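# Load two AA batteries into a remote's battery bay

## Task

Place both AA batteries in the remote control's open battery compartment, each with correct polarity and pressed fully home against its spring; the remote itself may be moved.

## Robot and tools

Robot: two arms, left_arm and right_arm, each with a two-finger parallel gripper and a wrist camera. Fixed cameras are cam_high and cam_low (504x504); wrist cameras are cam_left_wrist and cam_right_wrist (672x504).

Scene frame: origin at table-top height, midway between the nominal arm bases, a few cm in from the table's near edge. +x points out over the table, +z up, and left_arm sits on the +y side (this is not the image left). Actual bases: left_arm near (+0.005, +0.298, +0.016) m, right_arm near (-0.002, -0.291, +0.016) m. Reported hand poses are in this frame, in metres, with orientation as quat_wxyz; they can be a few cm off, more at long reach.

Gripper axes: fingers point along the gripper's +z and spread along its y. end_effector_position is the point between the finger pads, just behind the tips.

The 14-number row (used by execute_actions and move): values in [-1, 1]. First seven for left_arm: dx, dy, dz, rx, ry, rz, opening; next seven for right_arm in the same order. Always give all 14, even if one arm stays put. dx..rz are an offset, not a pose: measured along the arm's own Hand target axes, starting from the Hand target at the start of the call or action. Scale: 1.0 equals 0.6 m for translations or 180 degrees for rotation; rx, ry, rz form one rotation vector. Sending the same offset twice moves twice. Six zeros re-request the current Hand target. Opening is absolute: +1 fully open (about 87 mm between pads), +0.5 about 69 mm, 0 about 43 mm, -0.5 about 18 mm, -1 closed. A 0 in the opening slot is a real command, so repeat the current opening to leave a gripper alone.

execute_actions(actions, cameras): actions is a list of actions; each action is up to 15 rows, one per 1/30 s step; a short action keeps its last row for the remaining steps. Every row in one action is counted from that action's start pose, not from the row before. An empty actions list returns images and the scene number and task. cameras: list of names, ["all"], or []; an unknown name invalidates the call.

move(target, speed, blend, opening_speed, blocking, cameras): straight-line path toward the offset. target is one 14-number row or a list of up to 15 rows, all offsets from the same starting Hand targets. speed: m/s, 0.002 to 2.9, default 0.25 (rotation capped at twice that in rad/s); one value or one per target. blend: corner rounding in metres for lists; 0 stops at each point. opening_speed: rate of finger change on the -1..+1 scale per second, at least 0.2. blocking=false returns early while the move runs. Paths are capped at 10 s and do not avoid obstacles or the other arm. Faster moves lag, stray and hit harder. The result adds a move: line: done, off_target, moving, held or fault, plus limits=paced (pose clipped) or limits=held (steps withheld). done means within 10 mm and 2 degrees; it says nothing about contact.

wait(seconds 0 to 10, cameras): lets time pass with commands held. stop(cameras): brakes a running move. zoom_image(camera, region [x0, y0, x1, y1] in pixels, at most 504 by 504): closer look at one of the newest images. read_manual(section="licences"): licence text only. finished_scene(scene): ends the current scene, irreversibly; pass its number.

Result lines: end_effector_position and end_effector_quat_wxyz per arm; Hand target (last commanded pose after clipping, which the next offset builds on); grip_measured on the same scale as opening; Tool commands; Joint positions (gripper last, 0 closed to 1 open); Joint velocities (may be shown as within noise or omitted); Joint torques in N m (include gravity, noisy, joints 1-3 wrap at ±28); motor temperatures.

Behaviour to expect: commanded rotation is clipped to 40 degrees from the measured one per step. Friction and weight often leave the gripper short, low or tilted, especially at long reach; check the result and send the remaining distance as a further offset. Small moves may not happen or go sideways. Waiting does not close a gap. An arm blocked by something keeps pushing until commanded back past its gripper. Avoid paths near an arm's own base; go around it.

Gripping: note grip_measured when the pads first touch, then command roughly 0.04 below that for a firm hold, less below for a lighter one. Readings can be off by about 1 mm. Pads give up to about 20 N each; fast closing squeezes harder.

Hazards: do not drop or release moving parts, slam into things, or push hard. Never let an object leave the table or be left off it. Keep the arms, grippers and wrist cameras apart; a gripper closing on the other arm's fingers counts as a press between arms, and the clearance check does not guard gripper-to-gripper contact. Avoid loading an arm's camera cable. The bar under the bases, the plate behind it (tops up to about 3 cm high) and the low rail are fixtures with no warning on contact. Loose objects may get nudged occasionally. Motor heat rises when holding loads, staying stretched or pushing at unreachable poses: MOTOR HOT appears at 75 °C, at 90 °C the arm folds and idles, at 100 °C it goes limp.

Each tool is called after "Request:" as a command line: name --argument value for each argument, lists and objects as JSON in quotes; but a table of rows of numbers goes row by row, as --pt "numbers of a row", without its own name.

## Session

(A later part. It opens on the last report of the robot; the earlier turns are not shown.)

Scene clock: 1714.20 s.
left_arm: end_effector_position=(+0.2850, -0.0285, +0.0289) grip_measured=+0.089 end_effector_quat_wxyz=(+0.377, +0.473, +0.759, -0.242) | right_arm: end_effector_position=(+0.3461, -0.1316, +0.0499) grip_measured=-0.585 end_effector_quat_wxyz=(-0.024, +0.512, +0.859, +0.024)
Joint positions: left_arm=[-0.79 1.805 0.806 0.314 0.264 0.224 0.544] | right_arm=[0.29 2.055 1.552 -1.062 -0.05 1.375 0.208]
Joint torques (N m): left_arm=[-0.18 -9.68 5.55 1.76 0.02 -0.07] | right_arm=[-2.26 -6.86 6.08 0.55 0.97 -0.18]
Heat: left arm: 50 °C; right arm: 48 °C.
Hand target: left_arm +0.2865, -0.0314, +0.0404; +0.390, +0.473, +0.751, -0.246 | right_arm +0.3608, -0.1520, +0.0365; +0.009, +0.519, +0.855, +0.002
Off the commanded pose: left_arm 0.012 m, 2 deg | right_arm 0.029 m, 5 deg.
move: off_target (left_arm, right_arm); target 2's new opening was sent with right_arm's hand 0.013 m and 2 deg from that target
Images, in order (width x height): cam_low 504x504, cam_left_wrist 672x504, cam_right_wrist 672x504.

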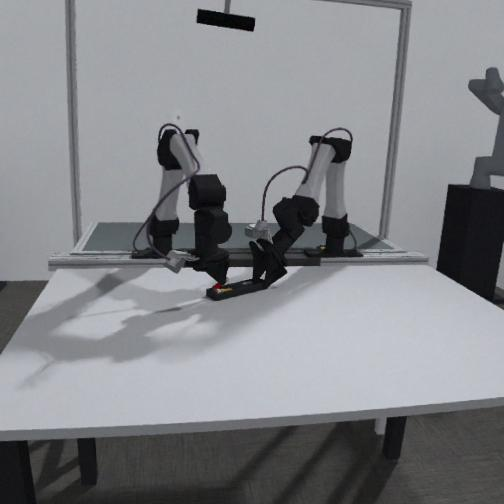

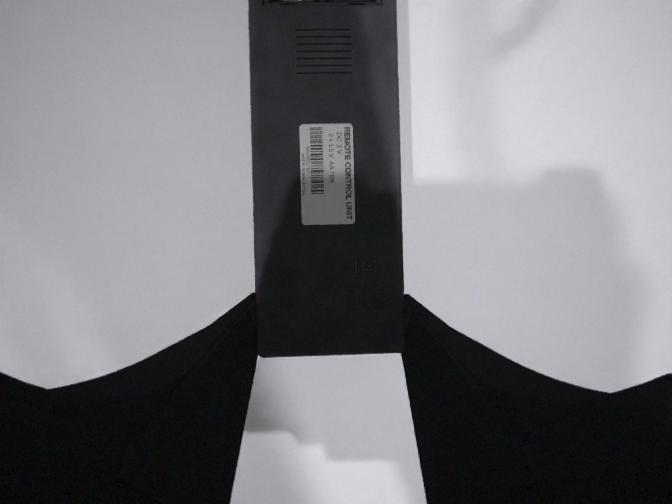

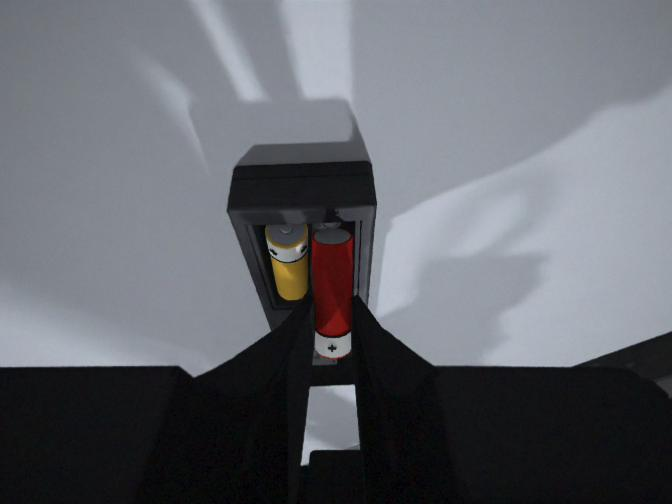

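Request:
move --pt "0 0 0 0 0 0 0 -0.025 0 0.0 0 0 0 -0.9" --pt "0 0 0 0 0 0 0 -0.03 0 0.03 0 0 0 -0.9" --speed 0.05 --cameras '["cam_right_wrist","cam_low","cam_left_wrist"]'

Request:
zoom_image --camera "cam_right_wrist" --region '[230, 180, 430, 380]'

Request:
zoom_image --camera "cam_low" --region '[190, 240, 270, 310]'

Scene clock: 1723.57 s.
left_arm: end_effector_position=(+0.2872, -0.0307, +0.0317) grip_measured=+0.089 end_effector_quat_wxyz=(+0.384, +0.472, +0.755, -0.244) | right_arm: end_effector_position=(+0.3466, -0.1354, +0.0417) grip_measured=-0.585 end_effector_quat_wxyz=(-0.050, +0.506, +0.860, +0.034)
Joint positions: left_arm=[-0.79 1.805 0.806 0.331 0.264 0.224 0.544] | right_arm=[0.257 2.086 1.552 -1.054 -0.102 1.33 0.208]
Joint torques (N m): left_arm=[-0.18 -9.66 5.5 1.62 0.01 -0.08] | right_arm=[-3.49 -6.72 4.82 0.84 1.42 -0.2]
Heat: left arm: 50 °C; right arm: 48 °C.
Hand target: left_arm +0.2865, -0.0313, +0.0404; +0.390, +0.473, +0.751, -0.246 | right_arm +0.3694, -0.1681, +0.0188; +0.009, +0.519, +0.855, +0.002
Off the commanded pose: left_arm 0.009 m, 1 deg | right_arm 0.046 m, 8 deg.
move: off_target (right_arm)
Images, in order (width x height): cam_low 504x504, cam_left_wrist 672x504, cam_right_wrist 672x504.

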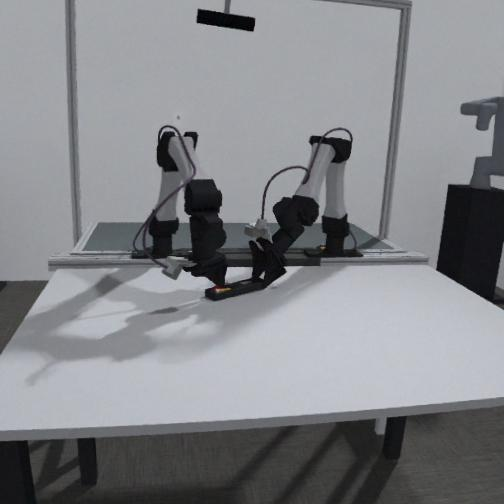

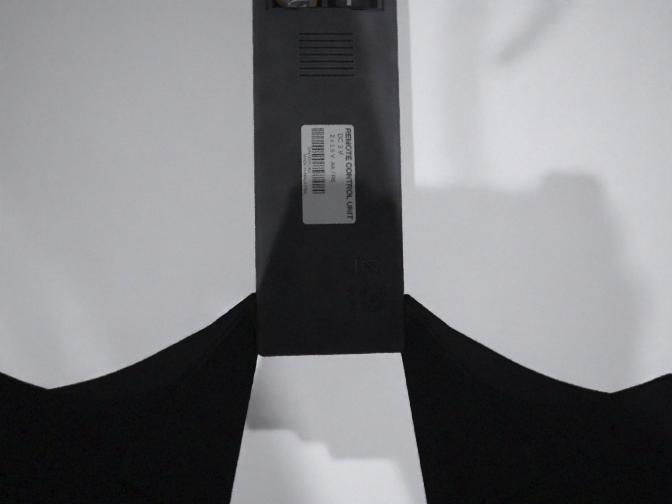

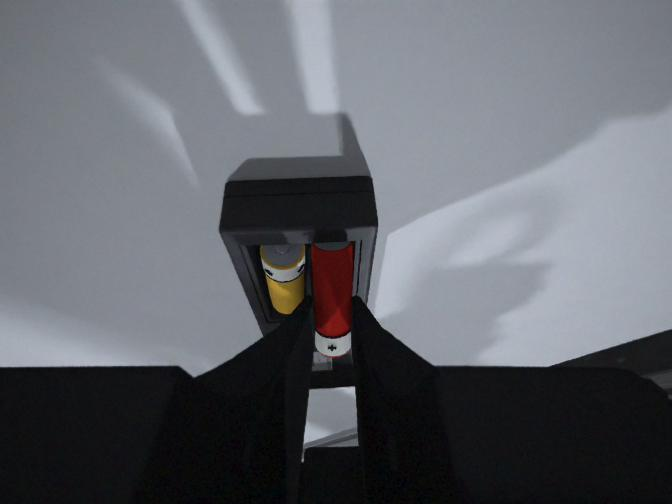

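Scaled by 2.520.

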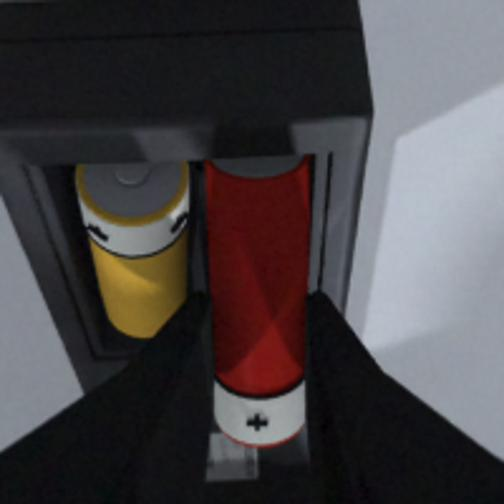

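Scaled by 6.300.

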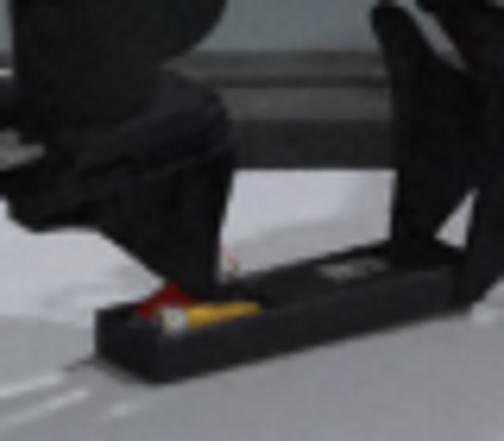

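Request:
move --pt "0 0 0 0 0 0 0 -0.018 0 0.02 0 0 0 -0.95" --pt "0 0 0 0 0 0 0 -0.018 0 0.06 0 -0.02 0 -0.95" --speed 0.05 --cameras '["cam_right_wrist","cam_low","cam_left_wrist"]'

Request:
zoom_image --camera "cam_right_wrist" --region '[230, 180, 430, 380]'

Request:
zoom_image --camera "cam_low" --region '[190, 240, 270, 310]'

Scene clock: 1739.77 s.
left_arm: end_effector_position=(+0.2888, -0.0325, +0.0340) grip_measured=+0.088 end_effector_quat_wxyz=(+0.390, +0.472, +0.752, -0.245) | right_arm: end_effector_position=(+0.3475, -0.1385, +0.0363) grip_measured=-0.584 end_effector_quat_wxyz=(-0.058, +0.504, +0.860, +0.047)
Joint positions: left_arm=[-0.79 1.805 0.806 0.345 0.265 0.224 0.544] | right_arm=[0.236 2.09 1.53 -1.024 -0.131 1.305 0.208]
Joint torques (N m): left_arm=[-0.16 -9.69 5.53 1.51 0 -0.07] | right_arm=[-1.94 -4.01 1.51 1.45 2.18 -0.01]
Heat: left arm: 50 °C; right arm: 47 °C.
Hand target: left_arm +0.2866, -0.0313, +0.0404; +0.390, +0.473, +0.751, -0.245 | right_arm +0.3750, -0.1778, -0.0170; +0.036, +0.519, +0.854, -0.015
Off the commanded pose: left_arm 0.007 m, 0 deg | right_arm 0.072 m, 13 deg.
move: off_target (right_arm)
Images, in order (width x height): cam_low 504x504, cam_left_wrist 672x504, cam_right_wrist 672x504.

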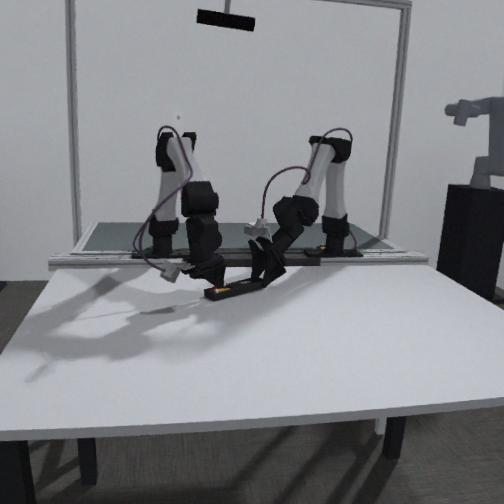

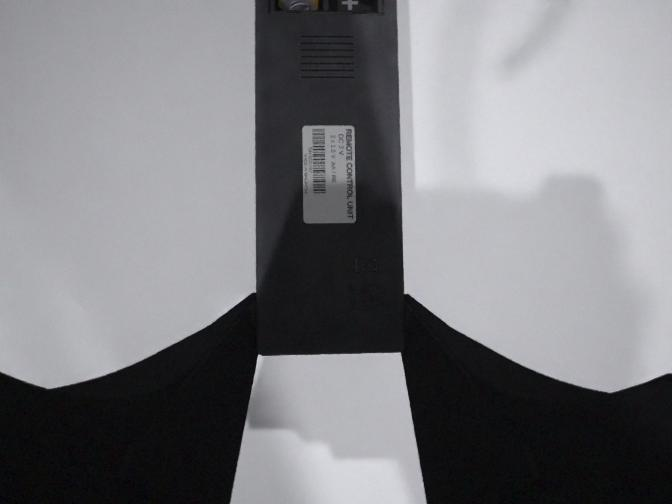

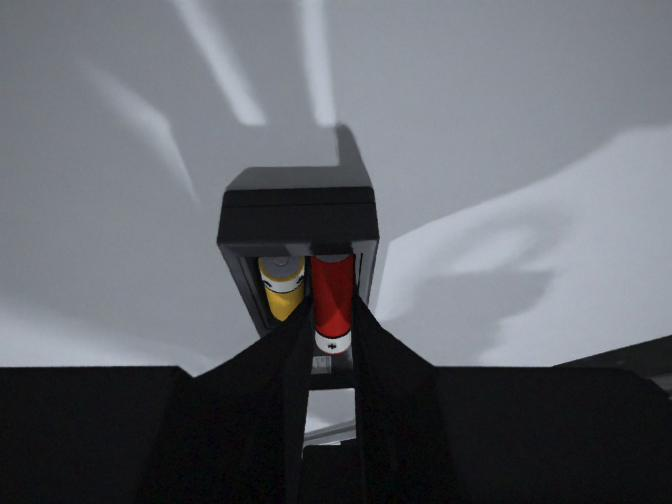

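Scaled by 2.520.

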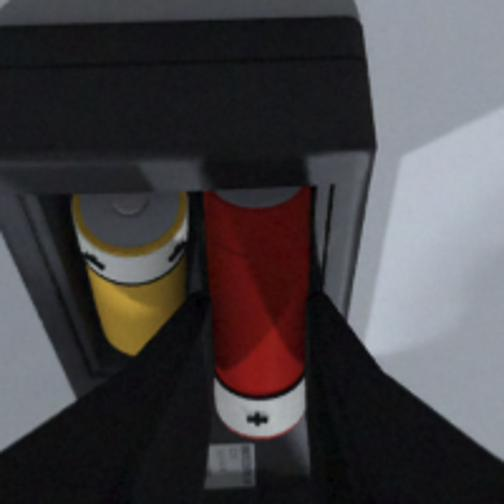

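Scaled by 6.300.

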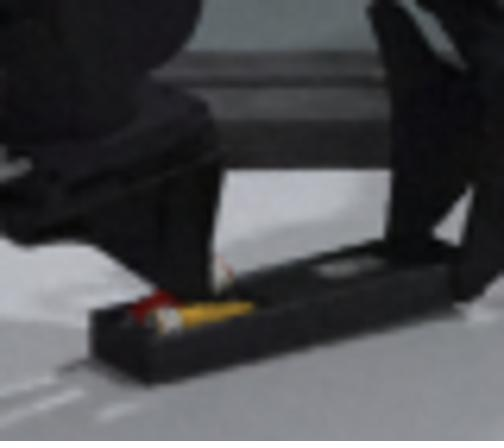

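Request:
move --target '[0.038,0,-0.014,0,0,0,-0.05,0,0,0,0,0.0,0,-0.95]' --speed 0.05 --cameras '["cam_right_wrist","cam_low"]'

Request:
zoom_image --camera "cam_right_wrist" --region '[230, 180, 430, 380]'

Request:
zoom_image --camera "cam_low" --region '[190, 240, 270, 310]'

Scene clock: 1749.00 s.
left_arm: end_effector_position=(+0.2867, -0.0287, +0.0300) grip_measured=+0.088 end_effector_quat_wxyz=(+0.410, +0.468, +0.741, -0.251) | right_arm: end_effector_position=(+0.3459, -0.1361, +0.0357) grip_measured=-0.584 end_effector_quat_wxyz=(-0.063, +0.504, +0.860, +0.051)
Joint positions: left_arm=[-0.784 1.805 0.735 0.464 0.272 0.224 0.544] | right_arm=[0.237 2.09 1.524 -1.02 -0.144 1.305 0.208]
Joint torques (N m): left_arm=[1.35 -10.65 2.97 1.19 0.13 0.07] | right_arm=[-2.18 -4.11 2.07 1.41 2.28 -0.01]
Motor temperatures (°C): left_arm=[25 50 35 33 23 22 26] | right_arm=[23 46 36 25 29 22 25]
Heat: left arm: 50 °C; right arm: 46 °C.
Hand target: left_arm +0.2779, -0.0134, +0.0267; +0.390, +0.473, +0.751, -0.246 | right_arm +0.3751, -0.1780, -0.0171; +0.036, +0.519, +0.854, -0.015
Off the commanded pose: left_arm 0.018 m, 3 deg | right_arm 0.073 m, 14 deg.
move: off_target (left_arm, right_arm)
Images, in order (width x height): cam_low 504x504, cam_right_wrist 672x504.

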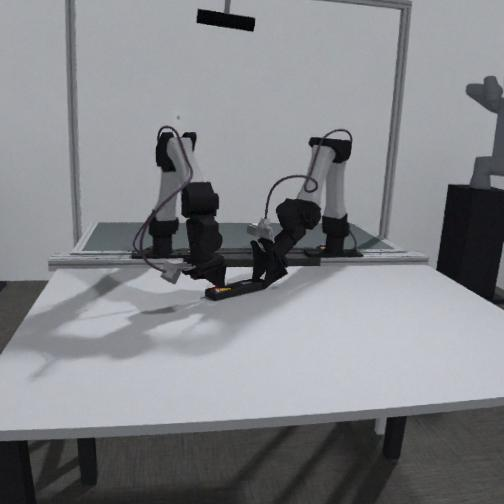

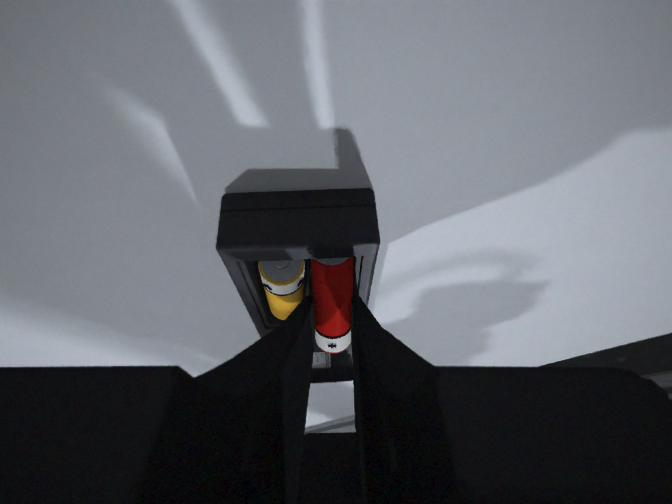

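Scaled by 2.520.

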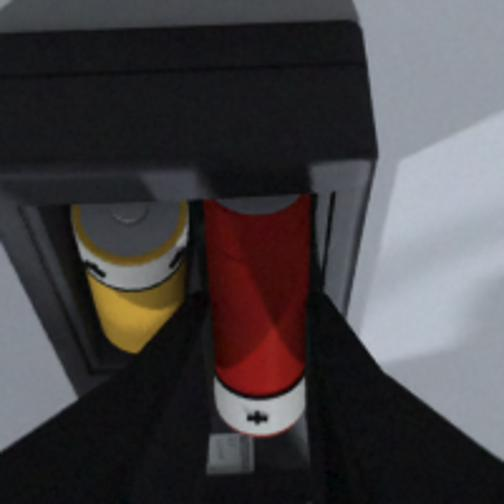

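Scaled by 6.300.

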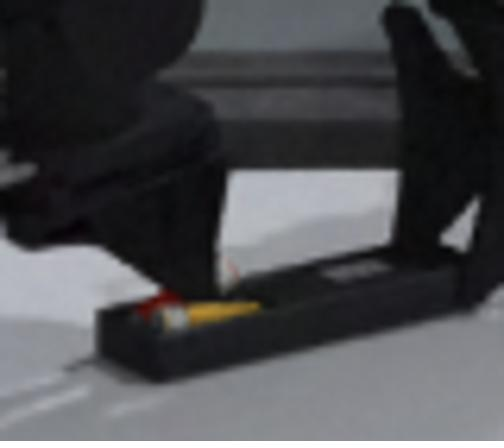

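Request:
move --target '[0,0,0,0,0,0,-0.05,0,0,0.0,0,-0.1,0,-0.95]' --speed 0.1 --cameras '["cam_right_wrist","cam_low"]'

Request:
zoom_image --camera "cam_right_wrist" --region '[230, 180, 430, 380]'

Request:
zoom_image --camera "cam_low" --region '[190, 240, 270, 310]'

Scene clock: 1761.90 s.
left_arm: end_effector_position=(+0.2859, -0.0280, +0.0289) grip_measured=+0.088 end_effector_quat_wxyz=(+0.409, +0.468, +0.742, -0.251) | right_arm: end_effector_position=(+0.3441, -0.1313, +0.0371) grip_measured=-0.584 end_effector_quat_wxyz=(+0.070, +0.494, +0.866, -0.021)
Joint positions: left_arm=[-0.784 1.805 0.732 0.464 0.272 0.224 0.544] | right_arm=[0.386 2.013 1.462 -0.966 0.154 1.427 0.208]
Joint torques (N m): left_arm=[1.36 -10.69 3.21 1.18 0.11 0.06] | right_arm=[-2.43 -1.74 0.62 1.49 2.57 0.11]
Heat: left arm: 50 °C; right arm: 45 °C.
Hand target: left_arm +0.2778, -0.0133, +0.0266; +0.390, +0.473, +0.751, -0.246 | right_arm +0.3750, -0.1779, -0.0171; +0.169, +0.510, +0.838, -0.096
Off the commanded pose: left_arm 0.017 m, 3 deg | right_arm 0.078 m, 15 deg.
move: off_target (left_arm, right_arm)
Images, in order (width x height): cam_low 504x504, cam_right_wrist 672x504.

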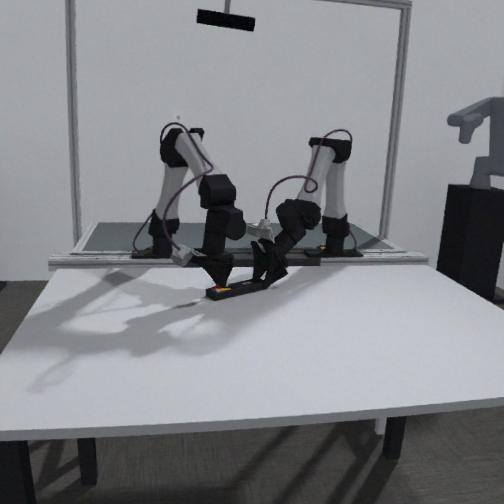

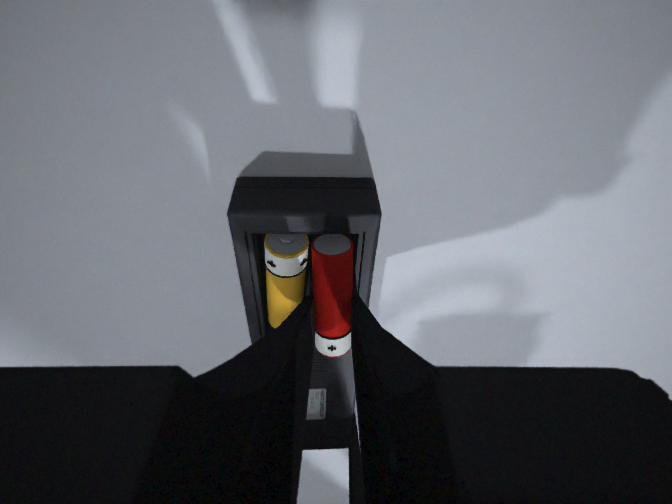

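Scaled by 2.520.

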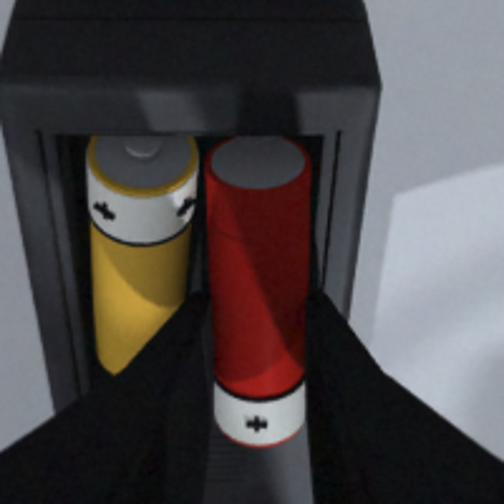

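Scaled by 6.300.

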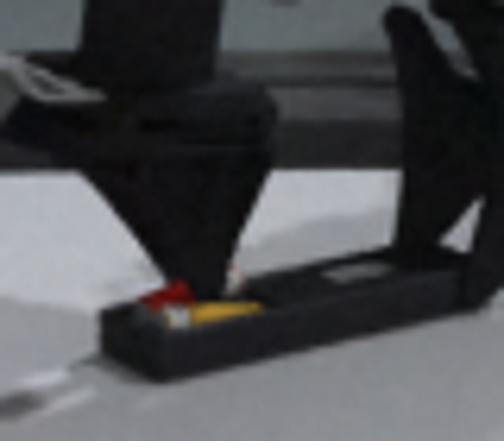

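Request:
move --target '[0.035,0,-0.012,0,0,0,-0.05,-0.02,0,-0.03,0,0.085,0,-0.95]' --speed 0.06 --cameras '["cam_right_wrist","cam_low","cam_left_wrist"]'

Request:
zoom_image --camera "cam_right_wrist" --region '[230, 180, 430, 380]'

Request:
zoom_image --camera "cam_low" --region '[190, 240, 270, 310]'

Scene clock: 1778.10 s.
left_arm: end_effector_position=(+0.2848, -0.0216, +0.0271) grip_measured=+0.088 end_effector_quat_wxyz=(+0.430, +0.463, +0.730, -0.262) | right_arm: end_effector_position=(+0.3431, -0.1299, +0.0369) grip_measured=-0.584 end_effector_quat_wxyz=(-0.032, +0.501, +0.864, +0.040)
Joint positions: left_arm=[-0.765 1.805 0.661 0.586 0.299 0.226 0.544] | right_arm=[0.281 2.055 1.49 -0.988 -0.085 1.342 0.208]
Joint torques (N m): left_arm=[1.65 -10.76 1.63 0.82 0.04 0.17] | right_arm=[-4.9 -4.77 6.37 0.84 2.21 -0.25]
Motor temperatures (°C): left_arm=[25 51 33 31 24 22 26] | right_arm=[23 43 34 26 34 22 26]
Heat: left arm: 51 °C; right arm: 43 °C.
Hand target: left_arm +0.2701, +0.0029, +0.0136; +0.390, +0.473, +0.751, -0.245 | right_arm +0.3767, -0.1818, +0.0041; +0.056, +0.518, +0.853, -0.027
Off the commanded pose: left_arm 0.032 m, 6 deg | right_arm 0.070 m, 13 deg.
move: off_target (left_arm, right_arm)
Images, in order (width x height): cam_low 504x504, cam_left_wrist 672x504, cam_right_wrist 672x504.

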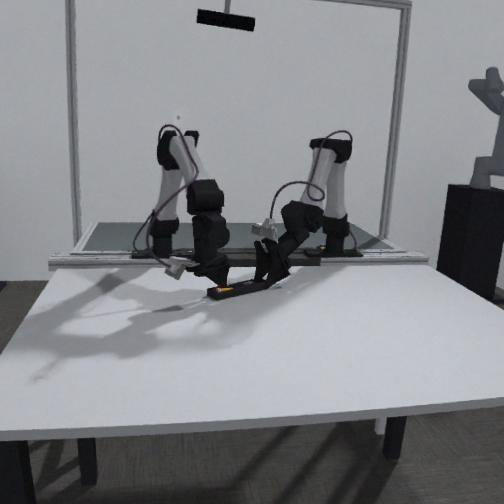

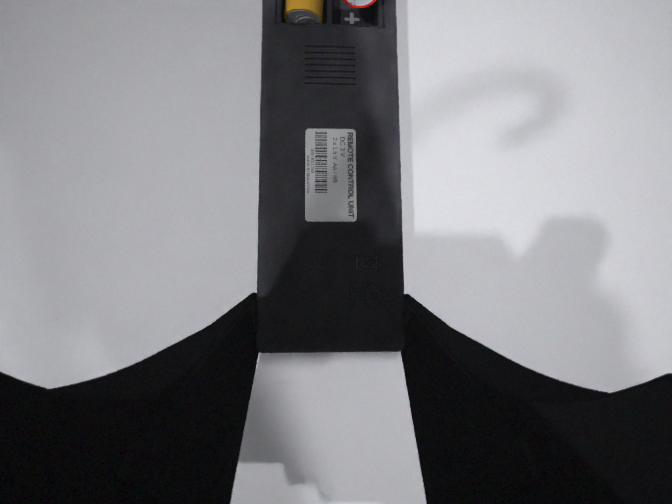

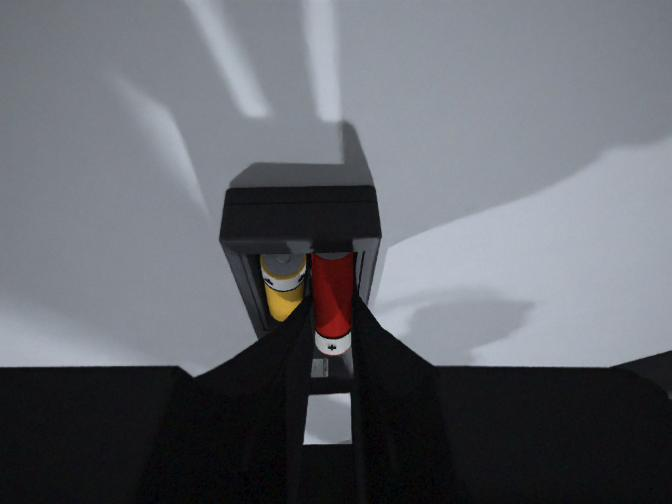

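Scaled by 2.520.

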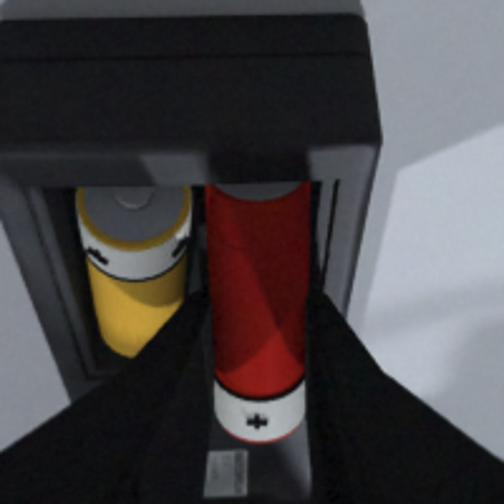

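Scaled by 6.300.

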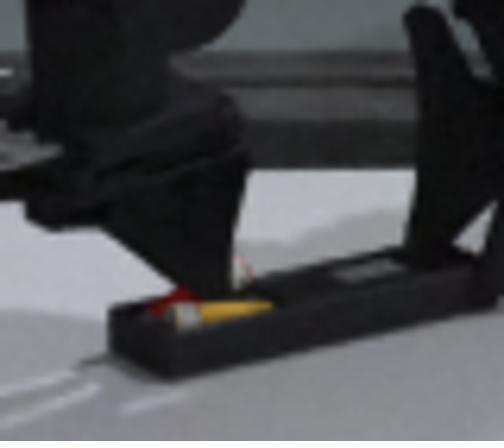

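Request:
zoom_image --camera "cam_left_wrist" --region '[250, 0, 410, 100]'

Scaled by 3.150.

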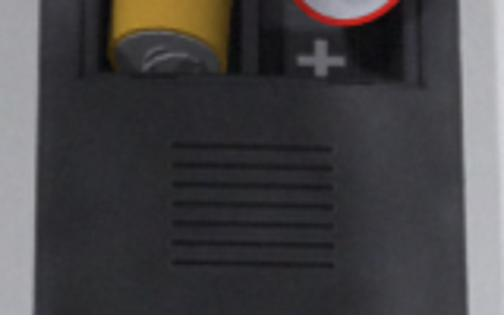

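Request:
move --target '[0,0,0,0,0,0,-0.05,0.01,0,0.06,0,-0.03,0,-0.95]' --speed 0.06 --cameras '["cam_right_wrist","cam_low","cam_left_wrist"]'

Request:
zoom_image --camera "cam_left_wrist" --region '[250, 0, 410, 100]'

Request:
zoom_image --camera "cam_low" --region '[190, 240, 270, 310]'

Scene clock: 1790.53 s.
left_arm: end_effector_position=(+0.2848, -0.0216, +0.0271) grip_measured=+0.088 end_effector_quat_wxyz=(+0.430, +0.463, +0.730, -0.262) | right_arm: end_effector_position=(+0.3430, -0.1296, +0.0352) grip_measured=-0.584 end_effector_quat_wxyz=(-0.027, +0.500, +0.865, +0.036)
Joint positions: left_arm=[-0.765 1.805 0.661 0.586 0.299 0.226 0.544] | right_arm=[0.288 2.056 1.487 -0.983 -0.071 1.346 0.208]
Joint torques (N m): left_arm=[1.63 -10.76 1.61 0.82 0.04 0.18] | right_arm=[-1.99 -2.14 0.47 1.63 2.86 0.08]
Heat: left arm: 51 °C; right arm: 43 °C.
Hand target: left_arm +0.2701, +0.0029, +0.0136; +0.390, +0.473, +0.751, -0.245 | right_arm +0.3764, -0.1802, -0.0323; +0.096, +0.516, +0.849, -0.051
Off the commanded pose: left_arm 0.032 m, 6 deg | right_arm 0.091 m, 18 deg.
move: off_target (left_arm, right_arm)
Images, in order (width x height): cam_low 504x504, cam_left_wrist 672x504, cam_right_wrist 672x504.

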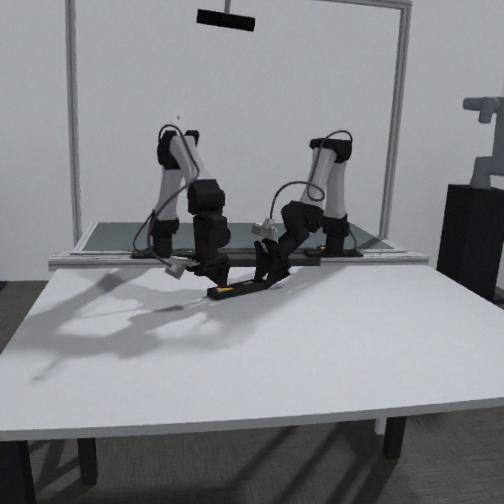

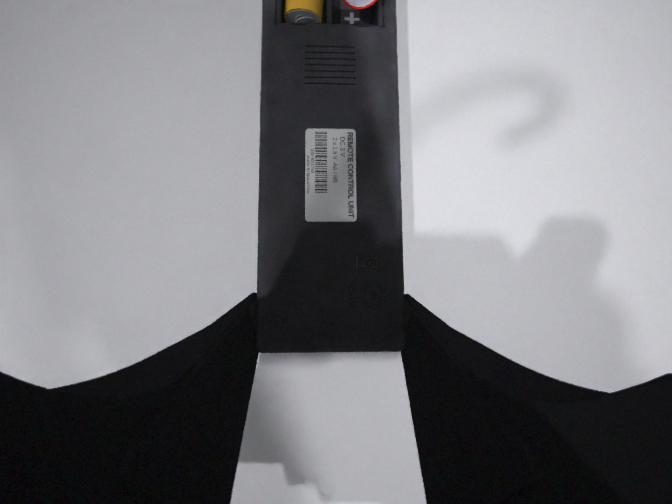

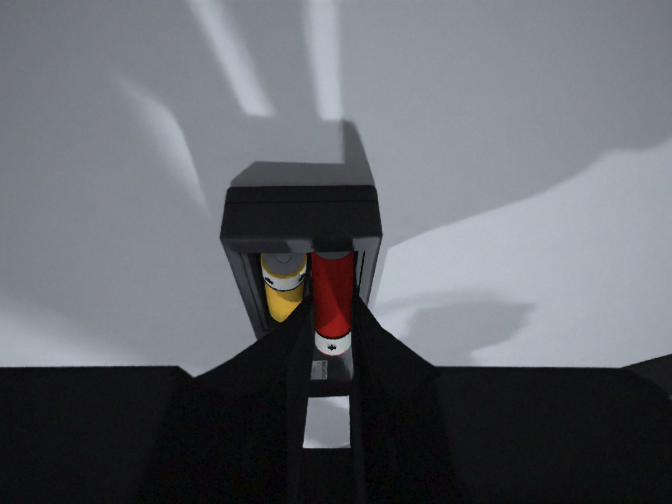

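Scaled by 3.150.

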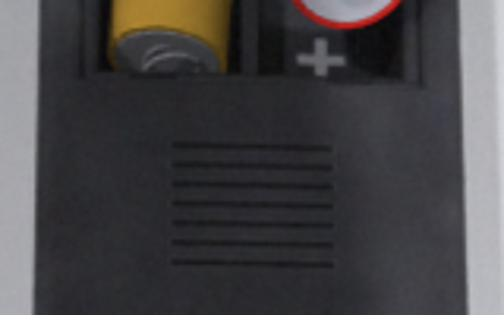

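Scaled by 6.300.

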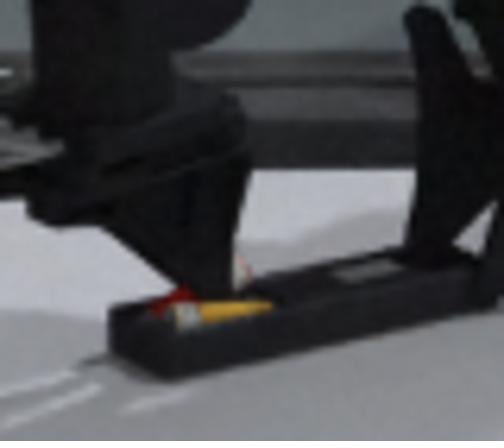

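Request:
move --pt "0 0 0 0 0 0 -0.05 0.053 0 -0.106 0 0.05 0 -0.9" --pt "0 0 0 0 0 0 -0.05 0.053 0 -0.106 0 0.05 0 -0.5" --pt "0 0 0 0 0 0 -0.05 0.055 0 -0.2 0 0.05 0 -0.4" --speed 0.08 --opening_speed 0.5 --cameras '["cam_right_wrist","cam_low","cam_left_wrist"]'

Request:
zoom_image --camera "cam_left_wrist" --region '[250, 0, 410, 100]'

Request:
zoom_image --camera "cam_low" --region '[190, 240, 270, 310]'

Request:
zoom_image --camera "cam_right_wrist" --region '[210, 130, 410, 330]'

Scene clock: 1807.30 s.
left_arm: end_effector_position=(+0.2807, -0.0125, +0.0269) grip_measured=+0.087 end_effector_quat_wxyz=(+0.422, +0.463, +0.735, -0.261) | right_arm: end_effector_position=(+0.3393, -0.1313, +0.0588) grip_measured=-0.400 end_effector_quat_wxyz=(+0.006, +0.515, +0.857, -0.025)
Joint positions: left_arm=[-0.751 1.774 0.64 0.555 0.311 0.231 0.544] | right_arm=[0.345 2.051 1.598 -1.147 0.057 1.439 0.3]
Joint torques (N m): left_arm=[0.59 -8.35 3.47 1.02 -0.07 0.14] | right_arm=[0.9 -11.28 9.1 0.06 0.45 0.06]
Heat: left arm: 51 °C; right arm: 43 °C.
Hand target: left_arm +0.2701, +0.0029, +0.0136; +0.390, +0.473, +0.751, -0.246 | right_arm +0.3483, -0.1291, +0.0777; +0.030, +0.519, +0.854, -0.010
Off the commanded pose: left_arm 0.023 m, 5 deg | right_arm 0.021 m, 3 deg.
move: off_target (left_arm, right_arm); target 2's new opening was sent with right_arm's hand 0.029 m and 7 deg from that target; target 3's new opening was sent with right_arm's hand 0.021 m and 3 deg from that target
Images, in order (width x height): cam_low 504x504, cam_left_wrist 672x504, cam_right_wrist 672x504.

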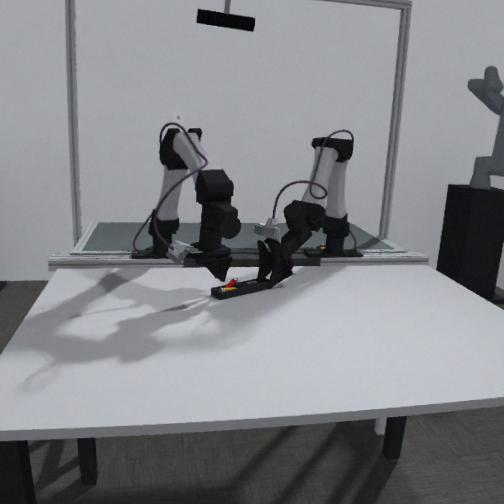

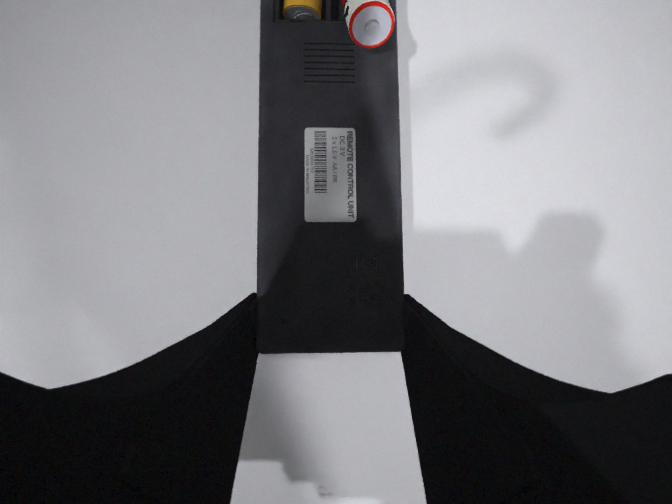

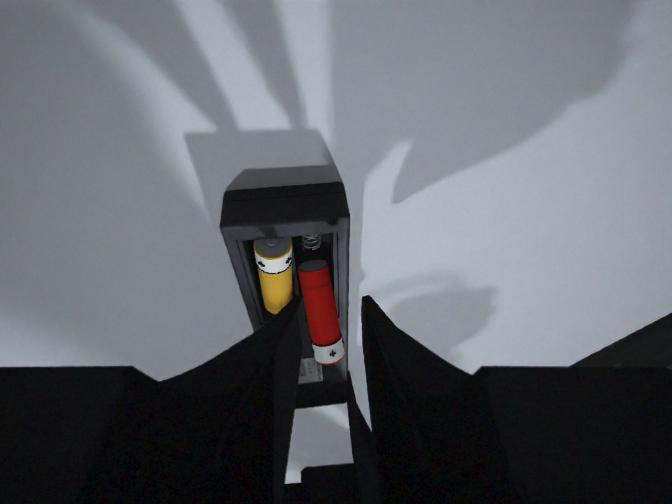

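Scaled by 3.150.

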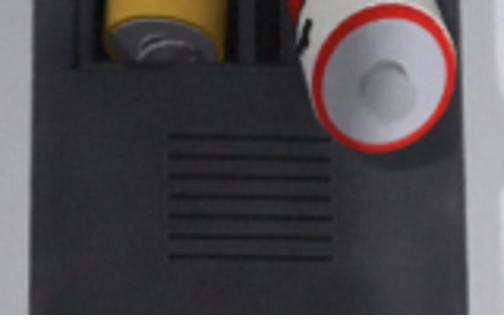

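Scaled by 6.300.

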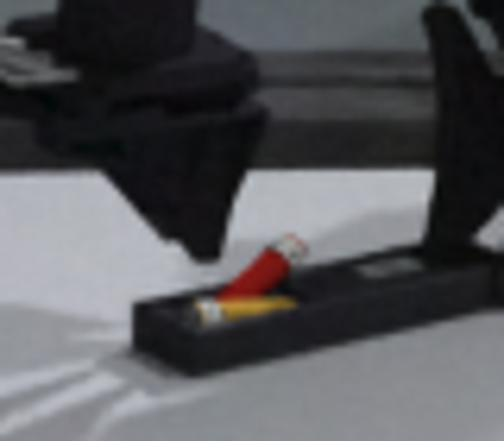

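Scaled by 2.520.

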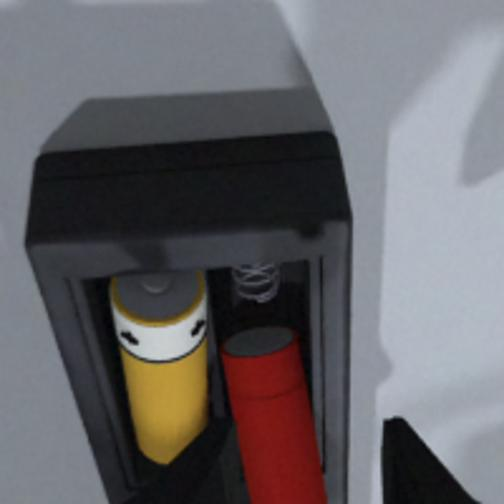

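Request:
move --pt "0 0 0 0 0 0 -0.05 0.0463 -0.0092 0.01 0 0 -0.045 -0.3" --pt "0 0 0 0 0 0 -0.05 0.0463 -0.0092 0.0587 0 0 -0.045 -0.3" --speed 0.07 --cameras '["cam_right_wrist","cam_low","cam_left_wrist"]'

Request:
zoom_image --camera "cam_low" --region '[190, 240, 270, 310]'

Request:
zoom_image --camera "cam_right_wrist" --region '[230, 180, 430, 380]'

Scene clock: 1831.30 s.
left_arm: end_effector_position=(+0.2807, -0.0125, +0.0269) grip_measured=+0.087 end_effector_quat_wxyz=(+0.422, +0.463, +0.735, -0.261) | right_arm: end_effector_position=(+0.3297, -0.1064, +0.0433) grip_measured=-0.300 end_effector_quat_wxyz=(+0.019, +0.461, +0.887, -0.011)
Joint positions: left_arm=[-0.751 1.774 0.64 0.555 0.311 0.231 0.544] | right_arm=[0.418 2.051 1.534 -1.048 0.06 1.385 0.35]
Joint torques (N m): left_arm=[0.57 -8.4 3.45 1.03 -0.09 0.15] | right_arm=[0.27 -8.8 5.05 0.38 0.44 -0.18]
Motor temperatures (°C): left_arm=[25 47 32 29 23 22 26] | right_arm=[23 51 37 25 31 22 25]
Heat: left arm: 47 °C; right arm: 51 °C.
Hand target: left_arm +0.2701, +0.0029, +0.0136; +0.390, +0.473, +0.751, -0.246 | right_arm +0.3321, -0.1089, +0.0407; +0.029, +0.457, +0.889, -0.013
Off the commanded pose: left_arm 0.023 m, 5 deg | right_arm 0.004 m, 1 deg.
move: off_target (left_arm)
Images, in order (width x height): cam_low 504x504, cam_left_wrist 672x504, cam_right_wrist 672x504.

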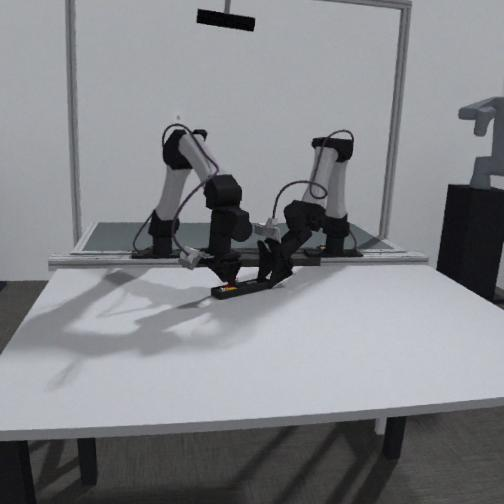

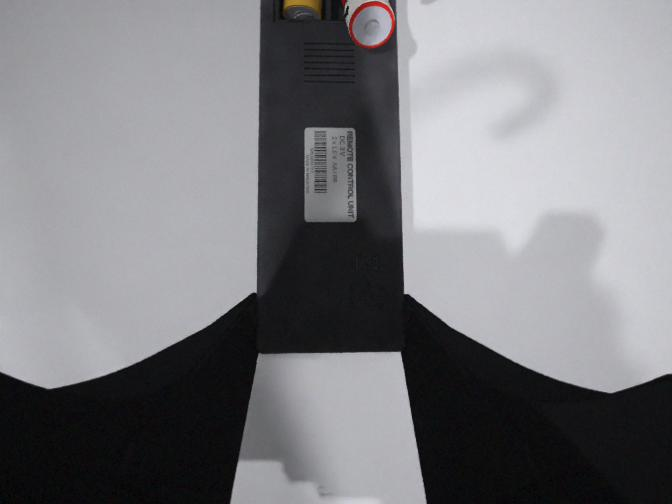

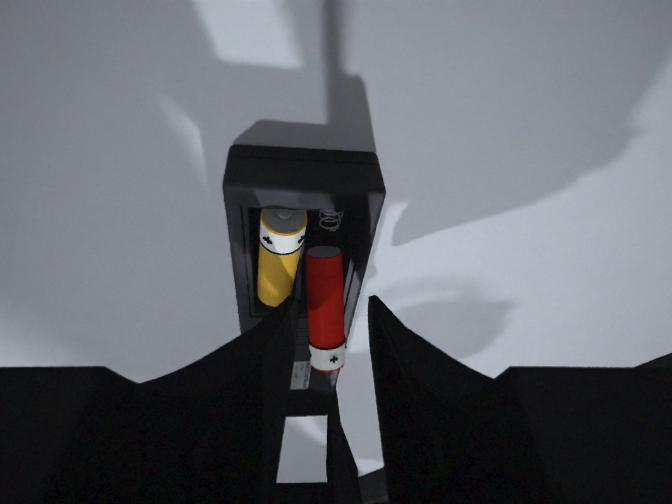

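Scaled by 6.300.

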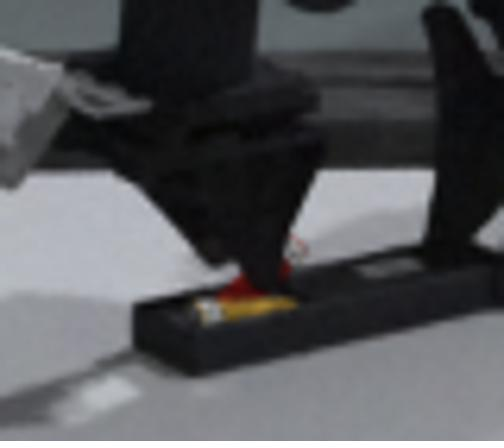

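Scaled by 2.520.

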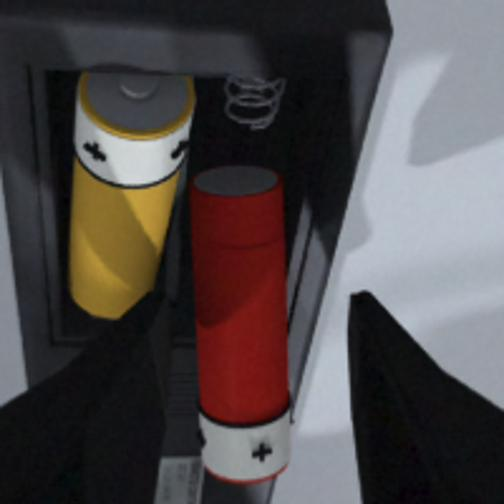

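Request:
move --pt "0 0 0 0 0 0 -0.05 0.01 0.005 -0.006 0 0 0 -0.3" --pt "0 0 0 0 0 0 -0.05 0.01 0.005 -0.006 0 0 0 -0.66" --speed 0.06 --opening_speed 0.5 --cameras '["cam_right_wrist","cam_low"]'

Request:
zoom_image --camera "cam_right_wrist" --region '[230, 180, 430, 380]'

Scene clock: 1842.57 s.
left_arm: end_effector_position=(+0.2804, -0.0126, +0.0269) grip_measured=+0.087 end_effector_quat_wxyz=(+0.421, +0.465, +0.734, -0.261) | right_arm: end_effector_position=(+0.3292, -0.1023, +0.0433) grip_measured=-0.600 end_effector_quat_wxyz=(+0.021, +0.456, +0.890, -0.008)
Joint positions: left_arm=[-0.751 1.774 0.64 0.554 0.313 0.234 0.544] | right_arm=[0.428 2.051 1.534 -1.042 0.06 1.386 0.2]
Joint torques (N m): left_arm=[0.55 -8.42 3.48 1.02 -0.11 0.14] | right_arm=[0.9 -8.58 6.72 0.23 0.44 0.01]
Heat: left arm: 46 °C; right arm: 51 °C.
Hand target: left_arm +0.2700, +0.0029, +0.0135; +0.390, +0.473, +0.751, -0.246 | right_arm +0.3309, -0.1022, +0.0440; +0.029, +0.457, +0.889, -0.013
Off the commanded pose: left_arm 0.023 m, 5 deg | right_arm 0.002 m, 1 deg.
move: off_target (left_arm)
Images, in order (width x height): cam_low 504x504, cam_right_wrist 672x504.

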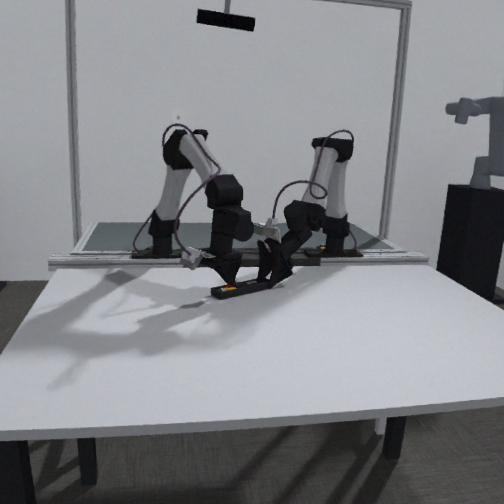

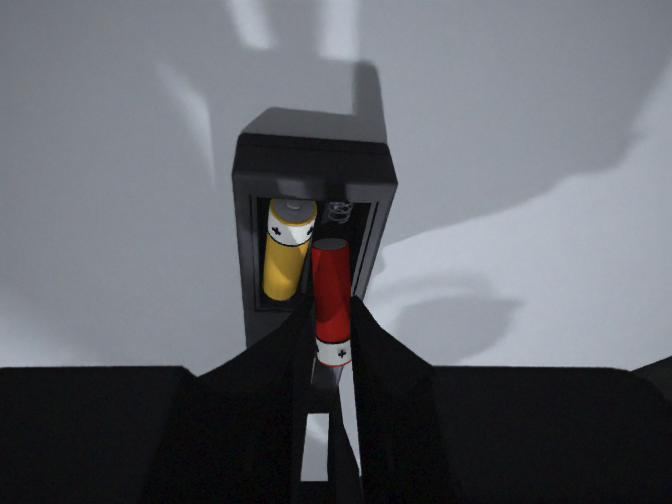

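Scaled by 2.520.

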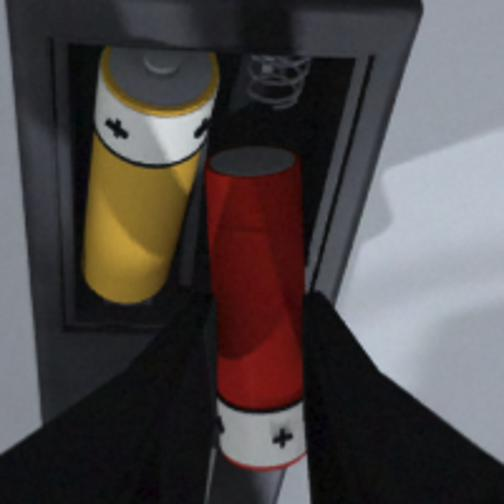

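Request:
move --pt "0 0 0 0 0 0 -0.05 0 0 0 0 0 0 -0.4" --pt "0 0 0 0 0 0 -0.05 0.012 0 -0.006 0 0 0 -0.4" --pt "0 0 0 0 0 0 -0.05 0.012 0 -0.006 0 0 0 -0.68" --pt "0 0 0 0 0 0 -0.05 0.012 0 -0.012 0 0 0.045 -0.7" --speed 0.06 --opening_speed 0.5 --cameras '["cam_right_wrist","cam_low"]'

Request:
zoom_image --camera "cam_right_wrist" --region '[230, 180, 430, 380]'

Request:
zoom_image --camera "cam_low" --region '[190, 240, 270, 310]'

Scene clock: 1859.80 s.
left_arm: end_effector_position=(+0.2803, -0.0126, +0.0269) grip_measured=+0.087 end_effector_quat_wxyz=(+0.421, +0.465, +0.734, -0.261) | right_arm: end_effector_position=(+0.3269, -0.0954, +0.0434) grip_measured=-0.588 end_effector_quat_wxyz=(+0.018, +0.514, +0.858, -0.016)
Joint positions: left_arm=[-0.751 1.774 0.64 0.554 0.314 0.234 0.544] | right_arm=[0.447 2.051 1.534 -1.061 0.064 1.537 0.206]
Joint torques (N m): left_arm=[0.53 -8.35 3.51 1.02 -0.11 0.12] | right_arm=[0.87 -11.11 4.64 0.24 0.4 0.1]
Heat: left arm: 45 °C; right arm: 51 °C.
Hand target: left_arm +0.2701, +0.0029, +0.0135; +0.390, +0.473, +0.751, -0.246 | right_arm +0.3264, -0.0959, +0.0507; +0.030, +0.519, +0.854, -0.010
Off the commanded pose: left_arm 0.023 m, 5 deg | right_arm 0.007 m, 2 deg.
move: off_target (left_arm)
Images, in order (width x height): cam_low 504x504, cam_right_wrist 672x504.

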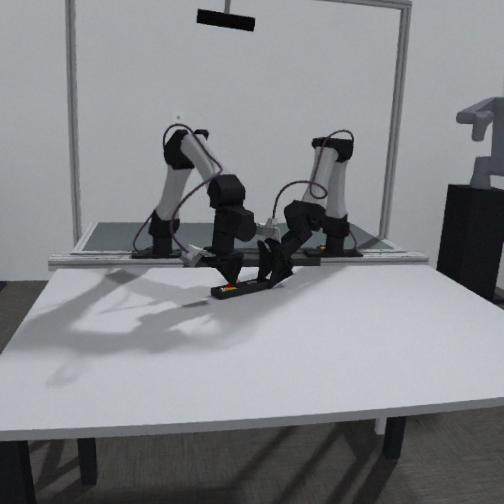

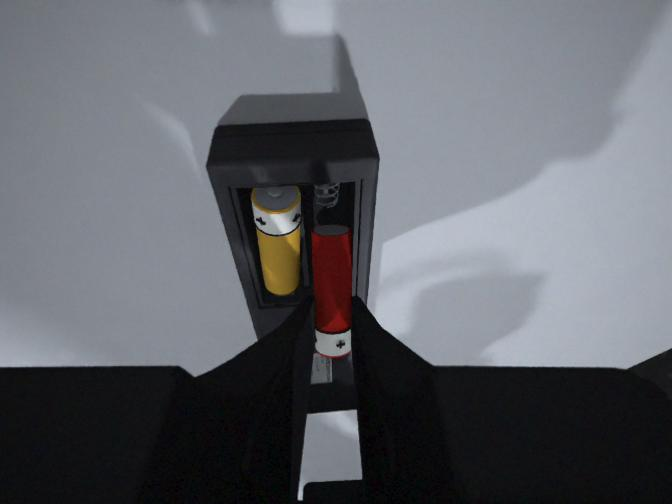

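Scaled by 2.520.

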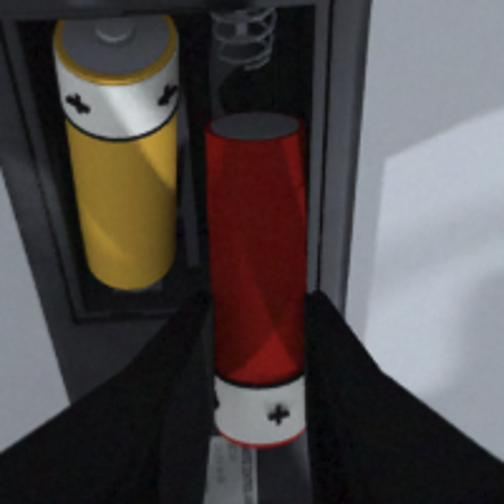

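Scaled by 6.300.

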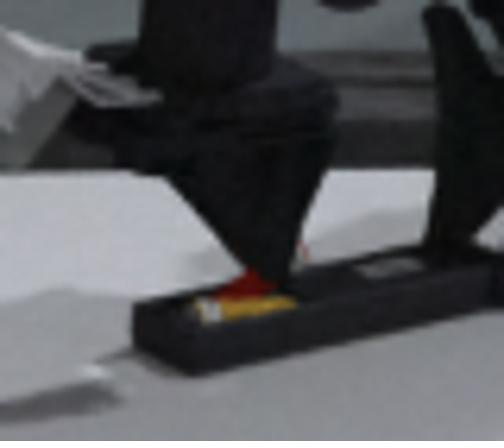

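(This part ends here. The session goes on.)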